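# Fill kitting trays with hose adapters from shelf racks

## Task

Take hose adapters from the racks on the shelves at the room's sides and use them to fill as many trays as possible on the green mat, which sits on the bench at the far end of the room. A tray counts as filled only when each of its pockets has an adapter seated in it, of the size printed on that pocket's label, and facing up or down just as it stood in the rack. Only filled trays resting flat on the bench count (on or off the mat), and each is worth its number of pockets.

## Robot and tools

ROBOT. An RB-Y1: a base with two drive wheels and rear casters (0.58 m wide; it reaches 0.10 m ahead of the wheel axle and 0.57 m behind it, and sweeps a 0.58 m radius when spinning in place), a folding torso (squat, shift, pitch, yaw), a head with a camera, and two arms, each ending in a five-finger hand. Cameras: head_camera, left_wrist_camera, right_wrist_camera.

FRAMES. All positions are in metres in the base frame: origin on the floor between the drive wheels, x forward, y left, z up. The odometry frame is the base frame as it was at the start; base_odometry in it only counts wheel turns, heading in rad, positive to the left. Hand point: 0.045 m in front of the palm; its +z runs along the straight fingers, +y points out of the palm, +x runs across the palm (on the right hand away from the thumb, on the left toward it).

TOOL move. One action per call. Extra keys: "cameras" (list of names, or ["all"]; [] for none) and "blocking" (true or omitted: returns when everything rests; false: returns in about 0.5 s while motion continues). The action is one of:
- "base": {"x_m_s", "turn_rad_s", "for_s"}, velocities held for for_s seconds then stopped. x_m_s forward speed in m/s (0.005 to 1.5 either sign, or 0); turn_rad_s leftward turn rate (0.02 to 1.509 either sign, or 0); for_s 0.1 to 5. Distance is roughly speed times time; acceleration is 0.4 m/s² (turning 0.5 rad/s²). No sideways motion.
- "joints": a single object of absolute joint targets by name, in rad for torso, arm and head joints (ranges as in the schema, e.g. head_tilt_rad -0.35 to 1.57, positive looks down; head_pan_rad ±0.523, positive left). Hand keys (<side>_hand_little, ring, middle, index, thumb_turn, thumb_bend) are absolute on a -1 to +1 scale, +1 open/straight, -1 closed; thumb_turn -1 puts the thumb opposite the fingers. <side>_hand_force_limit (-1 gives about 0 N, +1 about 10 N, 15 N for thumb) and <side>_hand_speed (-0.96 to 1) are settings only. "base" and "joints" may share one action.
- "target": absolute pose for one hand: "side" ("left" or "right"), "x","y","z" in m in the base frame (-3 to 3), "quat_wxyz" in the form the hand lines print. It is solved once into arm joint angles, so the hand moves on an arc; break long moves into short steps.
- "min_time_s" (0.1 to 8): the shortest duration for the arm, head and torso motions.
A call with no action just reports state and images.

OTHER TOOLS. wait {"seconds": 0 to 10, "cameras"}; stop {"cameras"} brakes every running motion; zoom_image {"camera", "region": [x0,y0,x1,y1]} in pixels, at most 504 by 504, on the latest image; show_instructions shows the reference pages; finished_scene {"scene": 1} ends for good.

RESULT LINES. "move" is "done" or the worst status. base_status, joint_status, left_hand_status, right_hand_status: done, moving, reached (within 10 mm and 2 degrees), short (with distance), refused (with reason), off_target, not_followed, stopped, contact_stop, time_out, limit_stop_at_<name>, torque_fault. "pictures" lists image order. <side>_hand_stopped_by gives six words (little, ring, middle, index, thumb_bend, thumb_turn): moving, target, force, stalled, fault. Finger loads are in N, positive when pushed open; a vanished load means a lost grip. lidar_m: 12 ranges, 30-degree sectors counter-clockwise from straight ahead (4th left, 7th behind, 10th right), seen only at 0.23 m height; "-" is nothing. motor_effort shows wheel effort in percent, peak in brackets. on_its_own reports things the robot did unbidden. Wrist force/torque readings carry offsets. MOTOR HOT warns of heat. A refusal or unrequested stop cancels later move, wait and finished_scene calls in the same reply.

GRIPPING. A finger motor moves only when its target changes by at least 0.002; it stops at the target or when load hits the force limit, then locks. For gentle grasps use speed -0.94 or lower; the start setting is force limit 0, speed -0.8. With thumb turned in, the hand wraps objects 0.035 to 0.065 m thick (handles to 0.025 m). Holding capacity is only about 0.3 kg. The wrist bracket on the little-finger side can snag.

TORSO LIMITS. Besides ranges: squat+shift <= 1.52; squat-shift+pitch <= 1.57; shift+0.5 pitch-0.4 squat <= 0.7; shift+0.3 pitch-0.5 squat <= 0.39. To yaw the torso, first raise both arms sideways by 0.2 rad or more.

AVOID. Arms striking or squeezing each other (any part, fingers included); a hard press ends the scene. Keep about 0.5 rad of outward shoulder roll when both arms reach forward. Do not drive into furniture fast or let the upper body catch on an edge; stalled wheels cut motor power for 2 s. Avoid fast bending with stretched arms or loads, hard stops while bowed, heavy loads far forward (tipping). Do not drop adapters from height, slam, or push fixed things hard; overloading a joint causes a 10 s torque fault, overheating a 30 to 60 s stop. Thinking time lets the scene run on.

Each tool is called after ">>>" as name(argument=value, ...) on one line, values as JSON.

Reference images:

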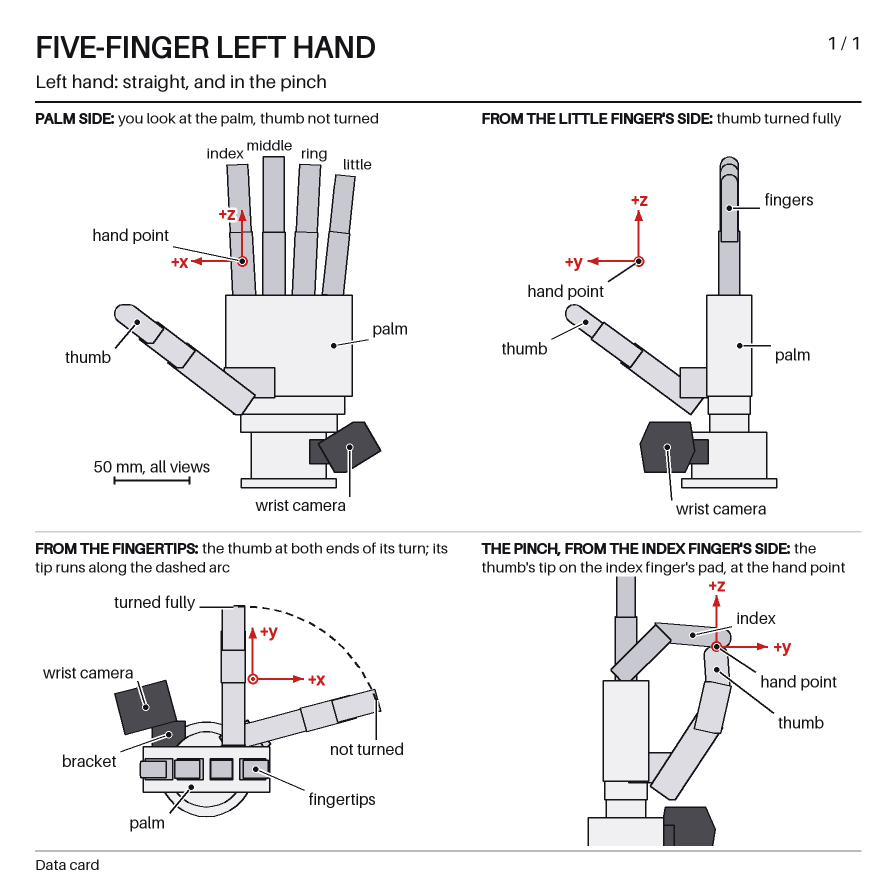

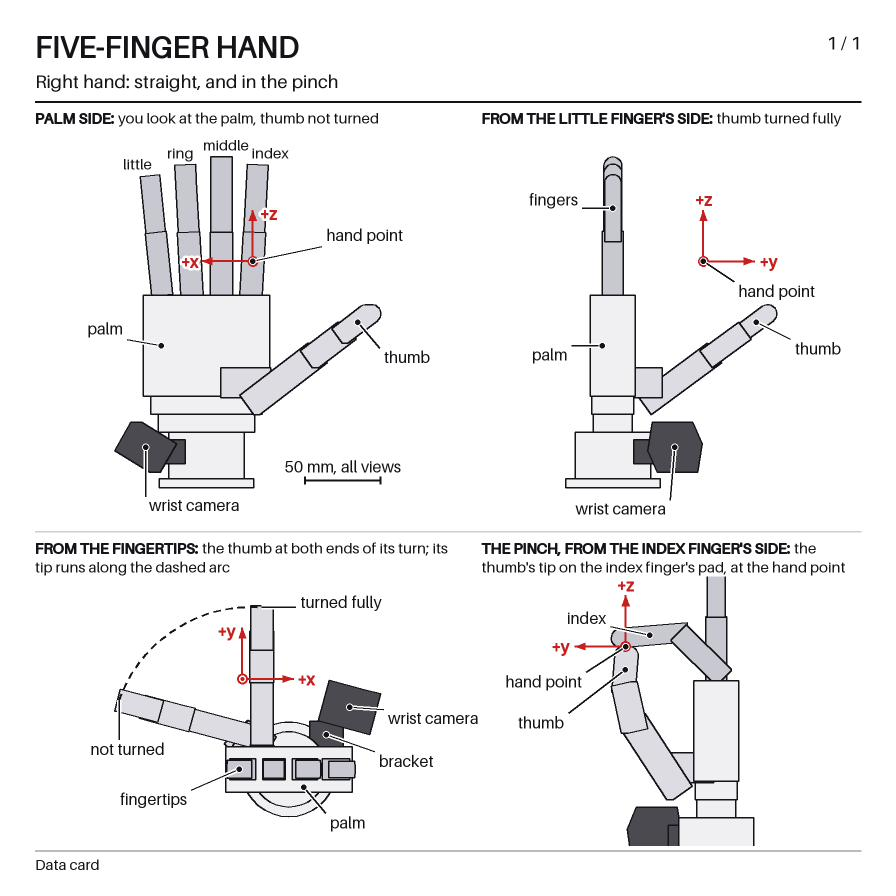

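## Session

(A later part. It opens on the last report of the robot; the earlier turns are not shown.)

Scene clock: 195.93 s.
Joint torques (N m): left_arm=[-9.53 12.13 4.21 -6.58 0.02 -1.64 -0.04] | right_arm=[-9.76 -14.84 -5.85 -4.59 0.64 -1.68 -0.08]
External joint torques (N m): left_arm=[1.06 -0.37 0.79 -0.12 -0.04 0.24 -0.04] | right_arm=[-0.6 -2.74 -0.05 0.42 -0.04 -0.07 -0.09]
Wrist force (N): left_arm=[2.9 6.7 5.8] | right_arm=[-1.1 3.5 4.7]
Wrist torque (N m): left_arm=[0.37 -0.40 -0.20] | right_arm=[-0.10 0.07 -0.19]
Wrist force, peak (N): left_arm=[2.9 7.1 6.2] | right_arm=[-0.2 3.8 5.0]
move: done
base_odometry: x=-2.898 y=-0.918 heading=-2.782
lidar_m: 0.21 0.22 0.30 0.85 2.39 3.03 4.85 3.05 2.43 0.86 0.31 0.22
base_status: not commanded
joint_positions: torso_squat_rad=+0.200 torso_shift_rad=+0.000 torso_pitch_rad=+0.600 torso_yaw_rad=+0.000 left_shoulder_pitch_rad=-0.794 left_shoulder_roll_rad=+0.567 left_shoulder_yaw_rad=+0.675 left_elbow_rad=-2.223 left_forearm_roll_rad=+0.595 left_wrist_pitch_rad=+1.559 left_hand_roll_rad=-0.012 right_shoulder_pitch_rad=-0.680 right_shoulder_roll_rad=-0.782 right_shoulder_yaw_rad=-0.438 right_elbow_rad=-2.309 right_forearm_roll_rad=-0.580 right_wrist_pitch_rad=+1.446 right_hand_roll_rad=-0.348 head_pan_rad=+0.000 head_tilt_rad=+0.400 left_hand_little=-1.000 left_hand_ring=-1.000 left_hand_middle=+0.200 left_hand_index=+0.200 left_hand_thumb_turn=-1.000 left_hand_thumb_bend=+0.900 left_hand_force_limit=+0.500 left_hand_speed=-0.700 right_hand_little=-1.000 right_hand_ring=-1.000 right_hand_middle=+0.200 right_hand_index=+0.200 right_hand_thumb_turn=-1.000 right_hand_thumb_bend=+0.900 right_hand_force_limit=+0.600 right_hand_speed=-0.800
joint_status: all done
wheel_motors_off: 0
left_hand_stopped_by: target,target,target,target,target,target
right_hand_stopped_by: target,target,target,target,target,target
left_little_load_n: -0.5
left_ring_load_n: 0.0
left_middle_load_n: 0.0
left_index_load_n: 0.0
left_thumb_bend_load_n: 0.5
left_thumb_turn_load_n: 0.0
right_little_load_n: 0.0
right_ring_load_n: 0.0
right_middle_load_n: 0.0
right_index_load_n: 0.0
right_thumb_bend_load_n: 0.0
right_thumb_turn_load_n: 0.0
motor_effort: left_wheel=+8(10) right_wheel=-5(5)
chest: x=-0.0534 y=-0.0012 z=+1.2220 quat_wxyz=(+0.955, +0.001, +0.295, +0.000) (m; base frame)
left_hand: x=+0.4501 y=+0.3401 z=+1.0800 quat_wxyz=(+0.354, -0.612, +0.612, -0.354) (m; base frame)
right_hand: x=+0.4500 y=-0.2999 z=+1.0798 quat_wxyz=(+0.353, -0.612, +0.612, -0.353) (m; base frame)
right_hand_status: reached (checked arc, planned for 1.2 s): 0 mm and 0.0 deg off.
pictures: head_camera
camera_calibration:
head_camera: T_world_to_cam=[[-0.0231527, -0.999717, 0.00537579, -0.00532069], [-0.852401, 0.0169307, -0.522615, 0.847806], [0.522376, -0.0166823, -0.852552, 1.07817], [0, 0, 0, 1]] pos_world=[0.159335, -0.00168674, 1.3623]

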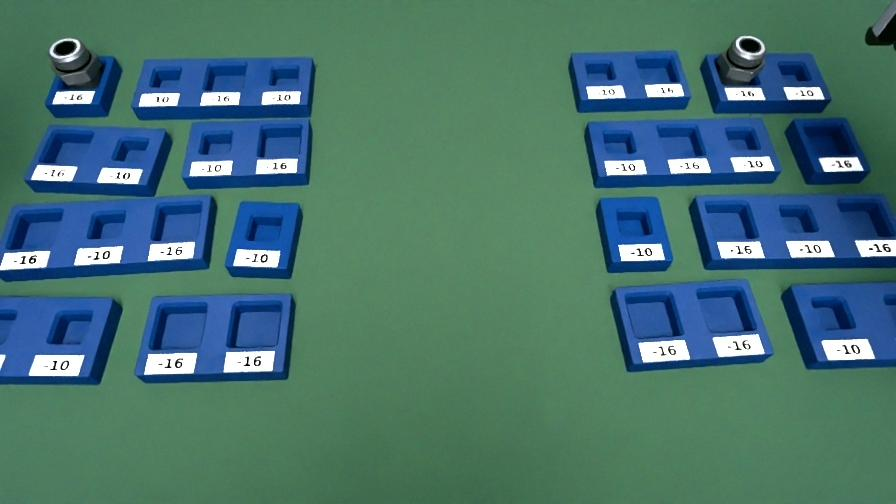

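>>> move(base={"x_m_s": -0.2, "for_s": 0.95}, joints={"torso_pitch_rad": 0.3, "torso_squat_rad": 0.4, "head_tilt_rad": 0.7, "left_shoulder_pitch_rad": -0.066, "left_shoulder_roll_rad": 0.351, "left_shoulder_yaw_rad": 0.025, "left_elbow_rad": -2.511, "left_forearm_roll_rad": 0.102, "left_wrist_pitch_rad": 1.218, "left_hand_roll_rad": 0.302, "right_shoulder_pitch_rad": -0.073, "right_shoulder_roll_rad": -0.509, "right_shoulder_yaw_rad": 0.052, "right_elbow_rad": -2.513, "right_forearm_roll_rad": -0.069, "right_wrist_pitch_rad": 1.21, "right_hand_roll_rad": -0.483, "left_hand_speed": 0, "right_hand_speed": 0, "left_hand_index": 0.2, "left_hand_middle": 0.2, "right_hand_index": 0.2, "right_hand_middle": 0.2, "left_hand_thumb_bend": 0.8, "right_hand_thumb_bend": 0.8}, min_time_s=1.5)

>>> move(base={"turn_rad_s": -0.45, "for_s": 1.035})

>>> move(base={"x_m_s": -0.9, "for_s": 3.28})

Scene clock: 199.93 s.
Joint torques (N m): left_arm=[-4.97 3.97 2.68 -9.17 -0.65 -1.46 0.11] | right_arm=[-5.89 -6.32 -3.91 -7.46 0.79 -1.64 -0.34]
External joint torques (N m): left_arm=[1.1 -0.35 -0.66 -0.2 -0.18 0.34 0.12] | right_arm=[-0.41 -0.64 0.33 0.38 -0.09 -0.12 -0.34]
Wrist force (N): left_arm=[3.2 7.0 6.0] | right_arm=[-0.7 3.9 4.4]
Wrist torque (N m): left_arm=[0.38 -0.46 -0.19] | right_arm=[-0.05 -0.01 -0.18]
Wrist force, peak (N): left_arm=[3.4 7.1 6.2] | right_arm=[-1.0 3.1 5.4]
move: done
base_odometry: x=-2.717 y=-0.850 heading=-2.783
lidar_m: 0.40 0.42 0.57 1.59 2.39 2.86 4.66 2.90 2.42 1.62 0.58 0.42
base_status: done (sent for 0.97 of 0.97 s)
joint_positions: torso_squat_rad=+0.400 torso_shift_rad=+0.000 torso_pitch_rad=+0.300 torso_yaw_rad=+0.000 left_shoulder_pitch_rad=-0.066 left_shoulder_roll_rad=+0.351 left_shoulder_yaw_rad=+0.025 left_elbow_rad=-2.511 left_forearm_roll_rad=+0.102 left_wrist_pitch_rad=+1.218 left_hand_roll_rad=+0.302 right_shoulder_pitch_rad=-0.073 right_shoulder_roll_rad=-0.509 right_shoulder_yaw_rad=+0.052 right_elbow_rad=-2.513 right_forearm_roll_rad=-0.069 right_wrist_pitch_rad=+1.210 right_hand_roll_rad=-0.483 head_pan_rad=+0.000 head_tilt_rad=+0.700 left_hand_little=-1.000 left_hand_ring=-1.000 left_hand_middle=+0.200 left_hand_index=+0.200 left_hand_thumb_turn=-1.000 left_hand_thumb_bend=+0.800 left_hand_force_limit=+0.500 left_hand_speed=+0.000 right_hand_little=-1.000 right_hand_ring=-1.000 right_hand_middle=+0.200 right_hand_index=+0.200 right_hand_thumb_turn=-1.000 right_hand_thumb_bend=+0.800 right_hand_force_limit=+0.600 right_hand_speed=+0.000
joint_status: all done
wheel_motors_off: 0
left_hand_stopped_by: target,target,target,target,target,target
right_hand_stopped_by: target,target,target,target,target,target
left_little_load_n: 0.0
left_ring_load_n: 0.0
left_middle_load_n: 0.0
left_index_load_n: 0.0
left_thumb_bend_load_n: 0.0
left_thumb_turn_load_n: 0.0
right_little_load_n: 0.0
right_ring_load_n: 0.5
right_middle_load_n: 0.0
right_index_load_n: 0.0
right_thumb_bend_load_n: 0.0
right_thumb_turn_load_n: 0.0
motor_effort: left_wheel=-15(28) right_wheel=+1(21)
chest: x=-0.1366 y=-0.0012 z=+1.2209 quat_wxyz=(+0.989, +0.001, +0.149, +0.000) (m; base frame)
left_hand: x=+0.2802 y=+0.2198 z=+0.9808 quat_wxyz=(+0.356, -0.613, +0.611, -0.353) (m; base frame)
right_hand: x=+0.2800 y=-0.2192 z=+0.9801 quat_wxyz=(+0.353, -0.611, +0.612, -0.355) (m; base frame)
pictures: none

Scene clock: 202.17 s.
Joint torques (N m): left_arm=[-5.27 4.53 2.6 -9.17 -0.57 -1.46 0.1] | right_arm=[-6.17 -6.04 -4.05 -7.37 0.87 -1.5 -0.34]
External joint torques (N m): left_arm=[0.79 0.2 -0.73 -0.2 -0.11 0.34 0.11] | right_arm=[-0.7 -0.35 0.19 0.47 0 0.02 -0.34]
Wrist force (N): left_arm=[3.1 6.6 5.7] | right_arm=[-0.6 4.1 4.0]
Wrist torque (N m): left_arm=[0.35 -0.46 -0.19] | right_arm=[0.04 -0.01 -0.15]
Wrist force, peak (N): left_arm=[3.1 6.9 6.2] | right_arm=[-1.3 3.7 4.7]
move: done
base_odometry: x=-2.717 y=-0.850 heading=+3.036
lidar_m: 0.41 0.40 0.43 0.62 2.29 2.42 2.87 4.67 2.90 2.39 1.29 0.56
base_status: done (sent for 1.03 of 1.03 s)
joint_positions: torso_squat_rad=+0.400 torso_shift_rad=+0.000 torso_pitch_rad=+0.300 torso_yaw_rad=+0.000 left_shoulder_pitch_rad=-0.066 left_shoulder_roll_rad=+0.351 left_shoulder_yaw_rad=+0.025 left_elbow_rad=-2.511 left_forearm_roll_rad=+0.102 left_wrist_pitch_rad=+1.218 left_hand_roll_rad=+0.302 right_shoulder_pitch_rad=-0.073 right_shoulder_roll_rad=-0.509 right_shoulder_yaw_rad=+0.052 right_elbow_rad=-2.513 right_forearm_roll_rad=-0.069 right_wrist_pitch_rad=+1.210 right_hand_roll_rad=-0.483 head_pan_rad=+0.000 head_tilt_rad=+0.700 left_hand_little=-1.000 left_hand_ring=-1.000 left_hand_middle=+0.200 left_hand_index=+0.200 left_hand_thumb_turn=-1.000 left_hand_thumb_bend=+0.800 left_hand_force_limit=+0.500 left_hand_speed=+0.000 right_hand_little=-1.000 right_hand_ring=-1.000 right_hand_middle=+0.200 right_hand_index=+0.200 right_hand_thumb_turn=-1.000 right_hand_thumb_bend=+0.800 right_hand_force_limit=+0.600 right_hand_speed=+0.000
joint_status: not commanded
wheel_motors_off: 0
left_hand_stopped_by: target,target,target,target,target,target
right_hand_stopped_by: target,target,target,target,target,target
left_little_load_n: 0.0
left_ring_load_n: 0.0
left_middle_load_n: 0.0
left_index_load_n: 0.0
left_thumb_bend_load_n: 0.0
left_thumb_turn_load_n: 0.0
right_little_load_n: 0.0
right_ring_load_n: 0.0
right_middle_load_n: 0.0
right_index_load_n: 0.0
right_thumb_bend_load_n: 0.0
right_thumb_turn_load_n: 0.5
motor_effort: left_wheel=+8(39) right_wheel=+4(22)
chest: x=-0.1366 y=-0.0012 z=+1.2209 quat_wxyz=(+0.989, +0.001, +0.149, +0.000) (m; base frame)
left_hand: x=+0.2802 y=+0.2198 z=+0.9808 quat_wxyz=(+0.356, -0.613, +0.611, -0.353) (m; base frame)
right_hand: x=+0.2800 y=-0.2192 z=+0.9801 quat_wxyz=(+0.353, -0.611, +0.612, -0.355) (m; base frame)
pictures: none

Scene clock: 208.13 s.
Joint torques (N m): left_arm=[-4.3 4.15 2.53 -9.4 -0.75 -1.62 0.11] | right_arm=[-6.28 -6.44 -3.97 -7.22 0.78 -1.53 -0.3]
External joint torques (N m): left_arm=[1.77 -0.17 -0.81 -0.43 -0.29 0.18 0.11] | right_arm=[-0.81 -0.76 0.27 0.63 -0.09 -0.01 -0.3]
Wrist force (N): left_arm=[3.1 6.6 5.7] | right_arm=[-0.9 3.1 3.9]
Wrist torque (N m): left_arm=[0.35 -0.45 -0.18] | right_arm=[-0.08 0.04 -0.20]
Wrist force, peak (N): left_arm=[3.4 6.7 6.2] | right_arm=[-0.3 4.2 4.8]
move: done
base_odometry: x=+0.207 y=-1.161 heading=+3.035
lidar_m: 3.10 3.03 1.32 0.70 0.77 0.74 1.18 2.04 2.17 3.11 3.24 3.84
base_status: done (sent for 3.27 of 3.27 s)
joint_positions: torso_squat_rad=+0.400 torso_shift_rad=+0.000 torso_pitch_rad=+0.300 torso_yaw_rad=+0.000 left_shoulder_pitch_rad=-0.066 left_shoulder_roll_rad=+0.351 left_shoulder_yaw_rad=+0.025 left_elbow_rad=-2.511 left_forearm_roll_rad=+0.102 left_wrist_pitch_rad=+1.218 left_hand_roll_rad=+0.302 right_shoulder_pitch_rad=-0.073 right_shoulder_roll_rad=-0.509 right_shoulder_yaw_rad=+0.052 right_elbow_rad=-2.513 right_forearm_roll_rad=-0.069 right_wrist_pitch_rad=+1.210 right_hand_roll_rad=-0.483 head_pan_rad=+0.000 head_tilt_rad=+0.700 left_hand_little=-1.000 left_hand_ring=-1.000 left_hand_middle=+0.200 left_hand_index=+0.200 left_hand_thumb_turn=-1.000 left_hand_thumb_bend=+0.800 left_hand_force_limit=+0.500 left_hand_speed=+0.000 right_hand_little=-1.000 right_hand_ring=-1.000 right_hand_middle=+0.200 right_hand_index=+0.200 right_hand_thumb_turn=-1.000 right_hand_thumb_bend=+0.800 right_hand_force_limit=+0.600 right_hand_speed=+0.000
joint_status: not commanded
wheel_motors_off: 0
left_hand_stopped_by: target,target,target,target,target,target
right_hand_stopped_by: target,target,target,target,target,target
left_little_load_n: 0.0
left_ring_load_n: 0.0
left_middle_load_n: 0.0
left_index_load_n: 0.0
left_thumb_bend_load_n: 0.0
left_thumb_turn_load_n: 0.0
right_little_load_n: 0.0
right_ring_load_n: 0.0
right_middle_load_n: 0.0
right_index_load_n: 0.0
right_thumb_bend_load_n: 0.0
right_thumb_turn_load_n: 0.0
motor_effort: left_wheel=-11(43) right_wheel=+6(25)
chest: x=-0.1366 y=-0.0012 z=+1.2209 quat_wxyz=(+0.989, +0.001, +0.149, +0.000) (m; base frame)
left_hand: x=+0.2802 y=+0.2198 z=+0.9808 quat_wxyz=(+0.356, -0.613, +0.611, -0.353) (m; base frame)
right_hand: x=+0.2800 y=-0.2192 z=+0.9801 quat_wxyz=(+0.353, -0.611, +0.612, -0.355) (m; base frame)
pictures: none

>>> move(base={"turn_rad_s": 0.9, "for_s": 2.267})

>>> move(base={"x_m_s": 0.35, "for_s": 1.035}, cameras=["head_camera"])

>>> zoom_image(camera="head_camera", region=[300, 180, 480, 350])

>>> zoom_image(camera="head_camera", region=[460, 180, 640, 350])

Scene clock: 212.83 s.
Joint torques (N m): left_arm=[-4.85 4.56 2.44 -9.36 -0.57 -1.7 0.15] | right_arm=[-6.48 -6.4 -3.71 -7.37 0.94 -1.53 -0.47]
External joint torques (N m): left_arm=[1.21 0.23 -0.9 -0.39 -0.11 0.1 0.16] | right_arm=[-1 -0.71 0.53 0.47 0.07 -0.02 -0.47]
Wrist force (N): left_arm=[2.9 6.7 6.0] | right_arm=[-0.7 3.9 3.7]
Wrist torque (N m): left_arm=[0.35 -0.42 -0.19] | right_arm=[-0.02 -0.02 -0.21]
Wrist force, peak (N): left_arm=[3.2 7.1 6.1] | right_arm=[-0.4 4.2 4.9]
move: done
base_odometry: x=+0.207 y=-1.161 heading=-1.208
lidar_m: 0.78 0.73 1.11 2.03 2.11 2.89 3.25 3.78 3.15 3.04 1.40 0.71
base_status: done (sent for 2.27 of 2.27 s)
joint_positions: torso_squat_rad=+0.400 torso_shift_rad=+0.000 torso_pitch_rad=+0.300 torso_yaw_rad=+0.000 left_shoulder_pitch_rad=-0.066 left_shoulder_roll_rad=+0.351 left_shoulder_yaw_rad=+0.025 left_elbow_rad=-2.511 left_forearm_roll_rad=+0.102 left_wrist_pitch_rad=+1.218 left_hand_roll_rad=+0.302 right_shoulder_pitch_rad=-0.073 right_shoulder_roll_rad=-0.509 right_shoulder_yaw_rad=+0.052 right_elbow_rad=-2.513 right_forearm_roll_rad=-0.069 right_wrist_pitch_rad=+1.210 right_hand_roll_rad=-0.483 head_pan_rad=+0.000 head_tilt_rad=+0.700 left_hand_little=-1.000 left_hand_ring=-1.000 left_hand_middle=+0.200 left_hand_index=+0.200 left_hand_thumb_turn=-1.000 left_hand_thumb_bend=+0.800 left_hand_force_limit=+0.500 left_hand_speed=+0.000 right_hand_little=-1.000 right_hand_ring=-1.000 right_hand_middle=+0.200 right_hand_index=+0.200 right_hand_thumb_turn=-1.000 right_hand_thumb_bend=+0.800 right_hand_force_limit=+0.600 right_hand_speed=+0.000
joint_status: not commanded
wheel_motors_off: 0
left_hand_stopped_by: target,target,target,target,target,target
right_hand_stopped_by: target,target,target,target,target,target
left_little_load_n: 0.0
left_ring_load_n: 0.0
left_middle_load_n: 0.0
left_index_load_n: 0.0
left_thumb_bend_load_n: 0.0
left_thumb_turn_load_n: 0.0
right_little_load_n: 0.0
right_ring_load_n: 0.0
right_middle_load_n: 0.0
right_index_load_n: 0.0
right_thumb_bend_load_n: 0.0
right_thumb_turn_load_n: 0.0
motor_effort: left_wheel=+5(33) right_wheel=+4(22)
chest: x=-0.1366 y=-0.0011 z=+1.2209 quat_wxyz=(+0.989, +0.001, +0.149, +0.000) (m; base frame)
left_hand: x=+0.2802 y=+0.2198 z=+0.9808 quat_wxyz=(+0.356, -0.613, +0.611, -0.353) (m; base frame)
right_hand: x=+0.2800 y=-0.2192 z=+0.9801 quat_wxyz=(+0.353, -0.611, +0.612, -0.355) (m; base frame)
pictures: none

Scene clock: 215.07 s.
Joint torques (N m): left_arm=[-5.02 4.32 2.09 -9.2 -0.53 -1.76 0.14] | right_arm=[-5.67 -6.33 -3.8 -7.23 0.91 -1.49 -0.42]
External joint torques (N m): left_arm=[1.05 -0.01 -1.25 -0.22 -0.07 0.04 0.15] | right_arm=[-0.19 -0.64 0.43 0.61 0.04 0.03 -0.43]
Wrist force (N): left_arm=[3.3 6.8 5.8] | right_arm=[-0.9 3.4 4.0]
Wrist torque (N m): left_arm=[0.38 -0.47 -0.18] | right_arm=[-0.12 -0.01 -0.20]
Wrist force, peak (N): left_arm=[3.5 6.9 6.1] | right_arm=[-1.1 3.6 5.0]
move: done
base_odometry: x=+0.335 y=-1.499 heading=-1.208
lidar_m: 0.41 0.43 0.49 1.40 2.10 2.88 3.61 4.16 3.15 2.43 0.47 0.65
base_status: done (sent for 1.03 of 1.03 s)
joint_positions: torso_squat_rad=+0.400 torso_shift_rad=+0.000 torso_pitch_rad=+0.300 torso_yaw_rad=+0.000 left_shoulder_pitch_rad=-0.066 left_shoulder_roll_rad=+0.351 left_shoulder_yaw_rad=+0.025 left_elbow_rad=-2.511 left_forearm_roll_rad=+0.102 left_wrist_pitch_rad=+1.218 left_hand_roll_rad=+0.302 right_shoulder_pitch_rad=-0.073 right_shoulder_roll_rad=-0.509 right_shoulder_yaw_rad=+0.052 right_elbow_rad=-2.513 right_forearm_roll_rad=-0.069 right_wrist_pitch_rad=+1.210 right_hand_roll_rad=-0.483 head_pan_rad=+0.000 head_tilt_rad=+0.700 left_hand_little=-1.000 left_hand_ring=-1.000 left_hand_middle=+0.200 left_hand_index=+0.200 left_hand_thumb_turn=-1.000 left_hand_thumb_bend=+0.800 left_hand_force_limit=+0.500 left_hand_speed=+0.000 right_hand_little=-1.000 right_hand_ring=-1.000 right_hand_middle=+0.200 right_hand_index=+0.200 right_hand_thumb_turn=-1.000 right_hand_thumb_bend=+0.800 right_hand_force_limit=+0.600 right_hand_speed=+0.000
joint_status: not commanded
wheel_motors_off: 0
left_hand_stopped_by: target,target,target,target,target,target
right_hand_stopped_by: target,target,target,target,target,target
left_little_load_n: 0.0
left_ring_load_n: 0.0
left_middle_load_n: 0.0
left_index_load_n: 0.0
left_thumb_bend_load_n: 0.0
left_thumb_turn_load_n: 0.0
right_little_load_n: 0.0
right_ring_load_n: 0.0
right_middle_load_n: 0.0
right_index_load_n: 0.0
right_thumb_bend_load_n: 0.0
right_thumb_turn_load_n: 0.0
motor_effort: left_wheel=+4(40) right_wheel=-3(24)
chest: x=-0.1365 y=-0.0011 z=+1.2208 quat_wxyz=(+0.989, +0.001, +0.149, +0.000) (m; base frame)
left_hand: x=+0.2802 y=+0.2198 z=+0.9807 quat_wxyz=(+0.356, -0.613, +0.611, -0.353) (m; base frame)
right_hand: x=+0.2801 y=-0.2192 z=+0.9801 quat_wxyz=(+0.353, -0.611, +0.612, -0.355) (m; base frame)
pictures: head_camera
camera_calibration:
head_camera: T_world_to_cam=[[-0.0229632, -0.999722, 0.0052615, -0.00833646], [-0.852521, 0.0168325, -0.522421, 0.749327], [0.522188, -0.016482, -0.852671, 1.17465], [0, 0, 0, 1]] pos_world=[0.0252359, -0.00158659, 1.3931]

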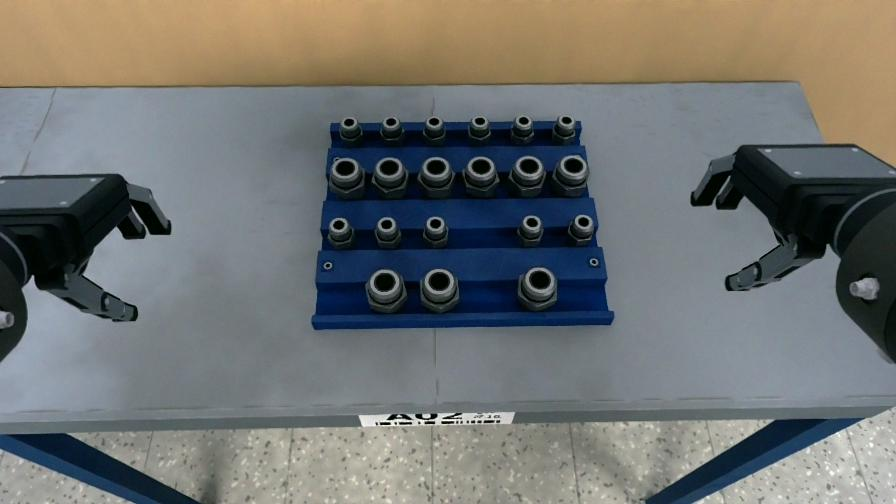

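Scaled by 2.800 from the camera's 896x504 image, which has a finer 1280x720 frame.

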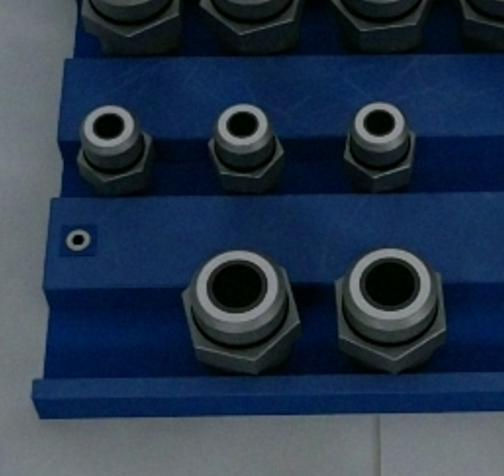

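Scaled by 2.800 from the camera's 896x504 image, which has a finer 1280x720 frame.

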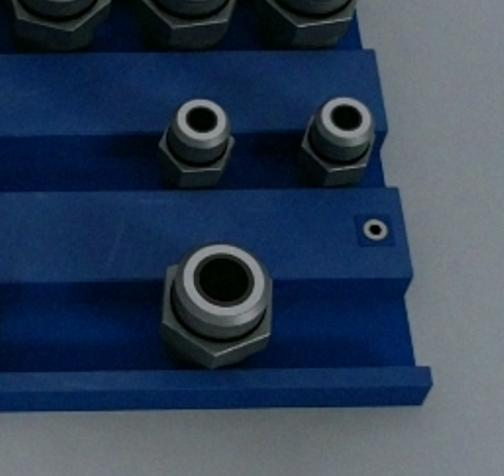

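>>> move(joints={"left_hand_index": 0.1, "left_hand_middle": 0.1, "right_hand_index": 0.1, "right_hand_middle": 0.1, "left_hand_thumb_bend": 0.76, "right_hand_thumb_bend": 0.76})

>>> move(target={"side": "right", "x": 0.316, "y": -0.09, "z": 0.93, "quat_wxyz": [0.3536, -0.6124, 0.6124, -0.3536]}, min_time_s=1.2)

>>> move(target={"side": "right", "x": 0.317, "y": -0.088, "z": 0.860, "quat_wxyz": [0.3536, -0.6124, 0.6124, -0.3536]}, min_time_s=1.0)

>>> move(joints={"right_hand_thumb_bend": 0.7}, cameras=["head_camera", "right_wrist_camera"])

>>> zoom_image(camera="right_wrist_camera", region=[200, 80, 500, 380])

Scene clock: 216.43 s.
Joint torques (N m): left_arm=[-5.08 3.82 2.54 -9.11 -0.68 -1.56 0.13] | right_arm=[-5.26 -6.67 -3.83 -7.43 0.75 -1.52 -0.41]
External joint torques (N m): left_arm=[0.98 -0.51 -0.79 -0.14 -0.23 0.24 0.13] | right_arm=[0.22 -0.99 0.41 0.41 -0.12 -0.01 -0.42]
Wrist force (N): left_arm=[3.1 6.6 5.8] | right_arm=[-1.2 3.7 4.2]
Wrist torque (N m): left_arm=[0.34 -0.44 -0.19] | right_arm=[-0.06 0.07 -0.21]
Wrist force, peak (N): left_arm=[3.1 7.0 5.9] | right_arm=[-1.6 3.7 5.0]
move: done
base_odometry: x=+0.335 y=-1.499 heading=-1.208
lidar_m: 0.41 0.42 0.49 1.40 2.11 2.90 3.60 4.17 3.15 2.44 0.47 0.65
base_status: not commanded
joint_positions: torso_squat_rad=+0.400 torso_shift_rad=+0.000 torso_pitch_rad=+0.300 torso_yaw_rad=+0.000 left_shoulder_pitch_rad=-0.066 left_shoulder_roll_rad=+0.351 left_shoulder_yaw_rad=+0.025 left_elbow_rad=-2.511 left_forearm_roll_rad=+0.102 left_wrist_pitch_rad=+1.218 left_hand_roll_rad=+0.302 right_shoulder_pitch_rad=-0.073 right_shoulder_roll_rad=-0.509 right_shoulder_yaw_rad=+0.052 right_elbow_rad=-2.513 right_forearm_roll_rad=-0.069 right_wrist_pitch_rad=+1.210 right_hand_roll_rad=-0.483 head_pan_rad=+0.000 head_tilt_rad=+0.700 left_hand_little=-1.000 left_hand_ring=-1.000 left_hand_middle=+0.100 left_hand_index=+0.100 left_hand_thumb_turn=-1.000 left_hand_thumb_bend=+0.760 left_hand_force_limit=+0.500 left_hand_speed=+0.000 right_hand_little=-1.000 right_hand_ring=-1.000 right_hand_middle=+0.100 right_hand_index=+0.100 right_hand_thumb_turn=-1.000 right_hand_thumb_bend=+0.760 right_hand_force_limit=+0.600 right_hand_speed=+0.000
joint_status: all done
wheel_motors_off: 0
left_hand_stopped_by: target,target,target,target,target,target
right_hand_stopped_by: target,target,target,target,target,target
left_little_load_n: 0.0
left_ring_load_n: 0.0
left_middle_load_n: 0.0
left_index_load_n: 0.0
left_thumb_bend_load_n: 0.0
left_thumb_turn_load_n: 0.0
right_little_load_n: 0.0
right_ring_load_n: 0.0
right_middle_load_n: 0.0
right_index_load_n: 0.0
right_thumb_bend_load_n: 0.0
right_thumb_turn_load_n: 0.0
motor_effort: left_wheel=+7(7) right_wheel=-3(5)
chest: x=-0.1365 y=-0.0011 z=+1.2208 quat_wxyz=(+0.989, +0.001, +0.149, +0.000) (m; base frame)
left_hand: x=+0.2802 y=+0.2198 z=+0.9807 quat_wxyz=(+0.356, -0.613, +0.611, -0.353) (m; base frame)
right_hand: x=+0.2801 y=-0.2192 z=+0.9801 quat_wxyz=(+0.353, -0.611, +0.612, -0.355) (m; base frame)
pictures: none

Scene clock: 217.97 s.
Joint torques (N m): left_arm=[-5.16 3.93 2.4 -9.31 -0.56 -1.4 0.23] | right_arm=[-9.35 0.83 -0.9 -8.17 0.88 -1.4 -0.4]
External joint torques (N m): left_arm=[0.9 -0.4 -0.94 -0.33 -0.1 0.4 0.24] | right_arm=[-0.71 0.01 0.52 0.79 -0.07 0.05 -0.41]
Wrist force (N): left_arm=[3.0 6.9 5.9] | right_arm=[-1.0 3.0 3.8]
Wrist torque (N m): left_arm=[0.39 -0.43 -0.18] | right_arm=[-0.16 0.04 -0.23]
Wrist force, peak (N): left_arm=[3.1 6.9 6.1] | right_arm=[-0.5 3.3 5.2]
move: done
base_odometry: x=+0.335 y=-1.499 heading=-1.208
lidar_m: 0.41 0.44 0.50 1.40 2.09 2.89 3.60 4.16 3.16 2.44 0.47 0.65
base_status: not commanded
joint_positions: torso_squat_rad=+0.400 torso_shift_rad=+0.000 torso_pitch_rad=+0.300 torso_yaw_rad=+0.000 left_shoulder_pitch_rad=-0.066 left_shoulder_roll_rad=+0.351 left_shoulder_yaw_rad=+0.025 left_elbow_rad=-2.511 left_forearm_roll_rad=+0.102 left_wrist_pitch_rad=+1.218 left_hand_roll_rad=+0.302 right_shoulder_pitch_rad=-0.273 right_shoulder_roll_rad=-0.176 right_shoulder_yaw_rad=+0.420 right_elbow_rad=-2.193 right_forearm_roll_rad=+0.405 right_wrist_pitch_rad=+1.182 right_hand_roll_rad=-0.554 head_pan_rad=+0.000 head_tilt_rad=+0.700 left_hand_little=-1.000 left_hand_ring=-1.000 left_hand_middle=+0.100 left_hand_index=+0.100 left_hand_thumb_turn=-1.000 left_hand_thumb_bend=+0.760 left_hand_force_limit=+0.500 left_hand_speed=+0.000 right_hand_little=-1.000 right_hand_ring=-1.000 right_hand_middle=+0.100 right_hand_index=+0.100 right_hand_thumb_turn=-1.000 right_hand_thumb_bend=+0.760 right_hand_force_limit=+0.600 right_hand_speed=+0.000
joint_status: all done
wheel_motors_off: 0
left_hand_stopped_by: target,target,target,target,target,target
right_hand_stopped_by: target,target,target,target,target,target
left_little_load_n: 0.0
left_ring_load_n: 0.0
left_middle_load_n: 0.0
left_index_load_n: 0.0
left_thumb_bend_load_n: 0.0
left_thumb_turn_load_n: 0.0
right_little_load_n: 0.0
right_ring_load_n: 0.0
right_middle_load_n: 0.0
right_index_load_n: 0.0
right_thumb_bend_load_n: 0.0
right_thumb_turn_load_n: 0.0
motor_effort: left_wheel=+4(8) right_wheel=-3(5)
chest: x=-0.1365 y=-0.0011 z=+1.2208 quat_wxyz=(+0.989, +0.001, +0.149, +0.000) (m; base frame)
left_hand: x=+0.2802 y=+0.2198 z=+0.9807 quat_wxyz=(+0.356, -0.613, +0.611, -0.353) (m; base frame)
right_hand: x=+0.3158 y=-0.0901 z=+0.9300 quat_wxyz=(+0.354, -0.613, +0.612, -0.353) (m; base frame)
right_hand_status: reached (checked arc, planned for 1.2 s): 0 mm and 0.1 deg off.
pictures: none

Scene clock: 219.30 s.
Joint torques (N m): left_arm=[-4.8 3.99 2.88 -9.36 -0.61 -1.55 0.06] | right_arm=[-8.08 -0.43 -0.48 -8.98 1.06 -1.33 -0.32]
External joint torques (N m): left_arm=[1.27 -0.33 -0.46 -0.38 -0.15 0.25 0.07] | right_arm=[0 -1.46 0.82 0.52 0.04 -0.02 -0.33]
Wrist force (N): left_arm=[3.1 6.4 6.0] | right_arm=[-0.2 3.0 4.2]
Wrist torque (N m): left_arm=[0.33 -0.45 -0.18] | right_arm=[-0.17 -0.09 -0.14]
Wrist force, peak (N): left_arm=[3.1 7.0 6.1] | right_arm=[-0.6 3.6 4.8]
move: done
base_odometry: x=+0.335 y=-1.499 heading=-1.208
lidar_m: 0.41 0.43 0.50 1.38 2.11 2.88 3.61 4.16 3.16 2.44 0.47 0.65
base_status: not commanded
joint_positions: torso_squat_rad=+0.400 torso_shift_rad=+0.000 torso_pitch_rad=+0.300 torso_yaw_rad=+0.000 left_shoulder_pitch_rad=-0.066 left_shoulder_roll_rad=+0.351 left_shoulder_yaw_rad=+0.025 left_elbow_rad=-2.511 left_forearm_roll_rad=+0.102 left_wrist_pitch_rad=+1.218 left_hand_roll_rad=+0.302 right_shoulder_pitch_rad=-0.210 right_shoulder_roll_rad=-0.180 right_shoulder_yaw_rad=+0.450 right_elbow_rad=-1.971 right_forearm_roll_rad=+0.509 right_wrist_pitch_rad=+0.933 right_hand_roll_rad=-0.703 head_pan_rad=+0.000 head_tilt_rad=+0.700 left_hand_little=-1.000 left_hand_ring=-1.000 left_hand_middle=+0.100 left_hand_index=+0.100 left_hand_thumb_turn=-1.000 left_hand_thumb_bend=+0.760 left_hand_force_limit=+0.500 left_hand_speed=+0.000 right_hand_little=-1.000 right_hand_ring=-1.000 right_hand_middle=+0.100 right_hand_index=+0.100 right_hand_thumb_turn=-1.000 right_hand_thumb_bend=+0.760 right_hand_force_limit=+0.600 right_hand_speed=+0.000
joint_status: all done
wheel_motors_off: 0
left_hand_stopped_by: target,target,target,target,target,target
right_hand_stopped_by: target,target,target,target,target,target
left_little_load_n: 0.0
left_ring_load_n: 0.5
left_middle_load_n: 0.0
left_index_load_n: 0.0
left_thumb_bend_load_n: 0.0
left_thumb_turn_load_n: 0.0
right_little_load_n: 0.0
right_ring_load_n: 0.0
right_middle_load_n: 0.0
right_index_load_n: 0.0
right_thumb_bend_load_n: 0.0
right_thumb_turn_load_n: 0.0
motor_effort: left_wheel=+7(9) right_wheel=-4(4)
chest: x=-0.1365 y=-0.0011 z=+1.2208 quat_wxyz=(+0.989, +0.001, +0.149, +0.000) (m; base frame)
left_hand: x=+0.2802 y=+0.2198 z=+0.9807 quat_wxyz=(+0.356, -0.613, +0.611, -0.353) (m; base frame)
right_hand: x=+0.3170 y=-0.0880 z=+0.8600 quat_wxyz=(+0.354, -0.612, +0.612, -0.353) (m; base frame)
right_hand_status: reached (checked arc, planned for 1.0 s): 0 mm and 0.0 deg off.
pictures: none

Scene clock: 219.83 s.
Joint torques (N m): left_arm=[-5.1 3.74 2.92 -9.49 -0.57 -1.65 0.12] | right_arm=[-7.87 -0.53 -0.27 -8.93 0.99 -1.34 -0.33]
External joint torques (N m): left_arm=[0.96 -0.59 -0.41 -0.51 -0.11 0.15 0.13] | right_arm=[0.22 -1.56 1.03 0.57 -0.03 -0.03 -0.34]
Wrist force (N): left_arm=[3.0 6.7 5.8] | right_arm=[-0.9 3.2 3.4]
Wrist torque (N m): left_arm=[0.38 -0.44 -0.20] | right_arm=[-0.09 0.05 -0.18]
Wrist force, peak (N): left_arm=[3.3 6.9 5.9] | right_arm=[-0.8 3.8 4.7]
move: done
base_odometry: x=+0.335 y=-1.499 heading=-1.208
lidar_m: 0.41 0.43 0.50 1.39 2.10 2.89 3.61 4.16 3.16 2.45 0.48 0.64
base_status: not commanded
joint_positions: torso_squat_rad=+0.400 torso_shift_rad=+0.000 torso_pitch_rad=+0.300 torso_yaw_rad=+0.000 left_shoulder_pitch_rad=-0.066 left_shoulder_roll_rad=+0.351 left_shoulder_yaw_rad=+0.025 left_elbow_rad=-2.511 left_forearm_roll_rad=+0.102 left_wrist_pitch_rad=+1.218 left_hand_roll_rad=+0.302 right_shoulder_pitch_rad=-0.210 right_shoulder_roll_rad=-0.180 right_shoulder_yaw_rad=+0.450 right_elbow_rad=-1.971 right_forearm_roll_rad=+0.509 right_wrist_pitch_rad=+0.933 right_hand_roll_rad=-0.703 head_pan_rad=+0.000 head_tilt_rad=+0.700 left_hand_little=-1.000 left_hand_ring=-1.000 left_hand_middle=+0.100 left_hand_index=+0.100 left_hand_thumb_turn=-1.000 left_hand_thumb_bend=+0.760 left_hand_force_limit=+0.500 left_hand_speed=+0.000 right_hand_little=-1.000 right_hand_ring=-1.000 right_hand_middle=+0.100 right_hand_index=+0.100 right_hand_thumb_turn=-1.000 right_hand_thumb_bend=+0.700 right_hand_force_limit=+0.600 right_hand_speed=+0.000
joint_status: all done
wheel_motors_off: 0
left_hand_stopped_by: target,target,target,target,target,target
right_hand_stopped_by: target,target,target,target,target,target
left_little_load_n: 0.0
left_ring_load_n: 0.0
left_middle_load_n: 0.0
left_index_load_n: 0.0
left_thumb_bend_load_n: 0.0
left_thumb_turn_load_n: 0.0
right_little_load_n: 0.0
right_ring_load_n: 0.0
right_middle_load_n: 0.0
right_index_load_n: 0.0
right_thumb_bend_load_n: 0.0
right_thumb_turn_load_n: 0.0
motor_effort: left_wheel=+4(6) right_wheel=-3(4)
chest: x=-0.1365 y=-0.0011 z=+1.2208 quat_wxyz=(+0.989, +0.001, +0.149, +0.000) (m; base frame)
left_hand: x=+0.2802 y=+0.2198 z=+0.9807 quat_wxyz=(+0.356, -0.613, +0.611, -0.353) (m; base frame)
right_hand: x=+0.3170 y=-0.0880 z=+0.8600 quat_wxyz=(+0.354, -0.612, +0.612, -0.353) (m; base frame)
pictures: head_camera, right_wrist_camera
camera_calibration:
head_camera: T_world_to_cam=[[-0.0229632, -0.999722, 0.0052615, -0.00833646], [-0.852521, 0.0168325, -0.522421, 0.749327], [0.522188, -0.016482, -0.852671, 1.17465], [0, 0, 0, 1]] pos_world=[0.0252359, -0.00158659, 1.3931]
right_wrist_camera: T_world_to_cam=[[-0.513228, -0.275188, -0.812938, 0.835566], [-0.555101, 0.828843, 0.0698769, 0.18839], [0.654568, 0.487125, -0.578143, 0.443987], [0, 0, 0, 1]] pos_world=[0.242792, -0.142484, 0.922787]

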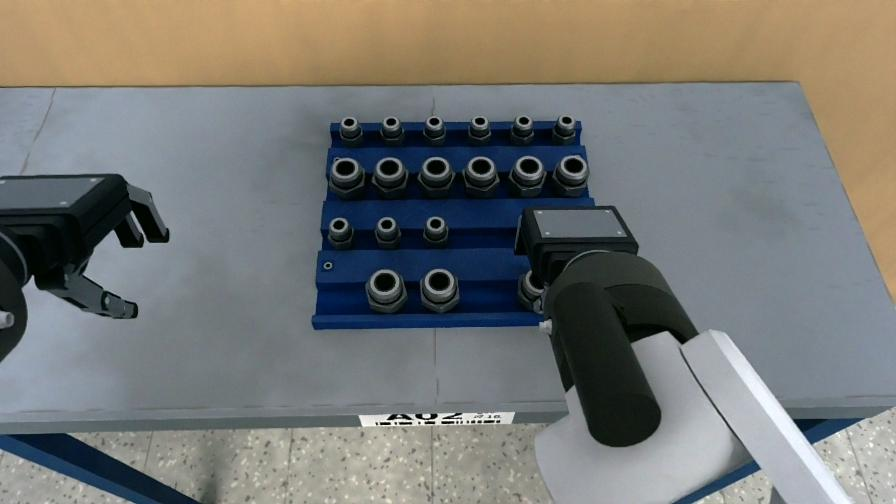

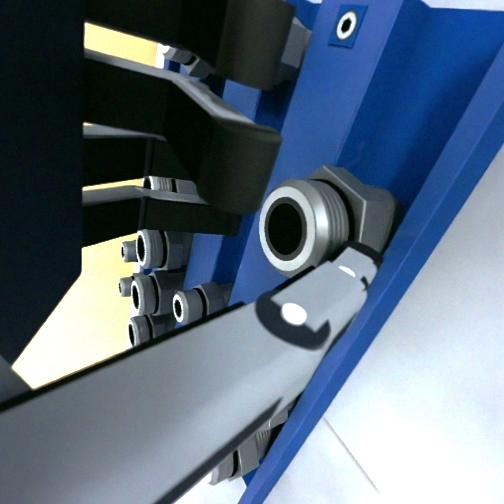

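Scaled by 1.680 from the camera's 504x504 image, which has a finer 720x720 frame.

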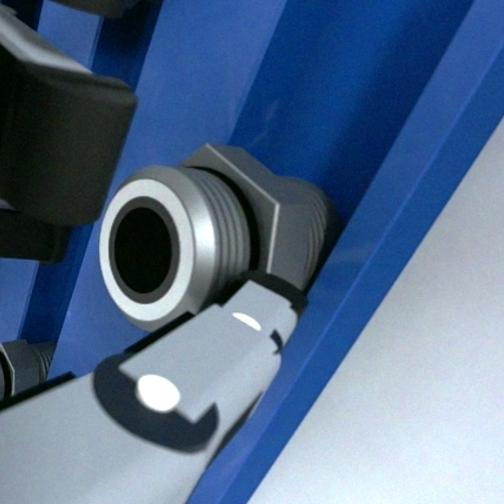

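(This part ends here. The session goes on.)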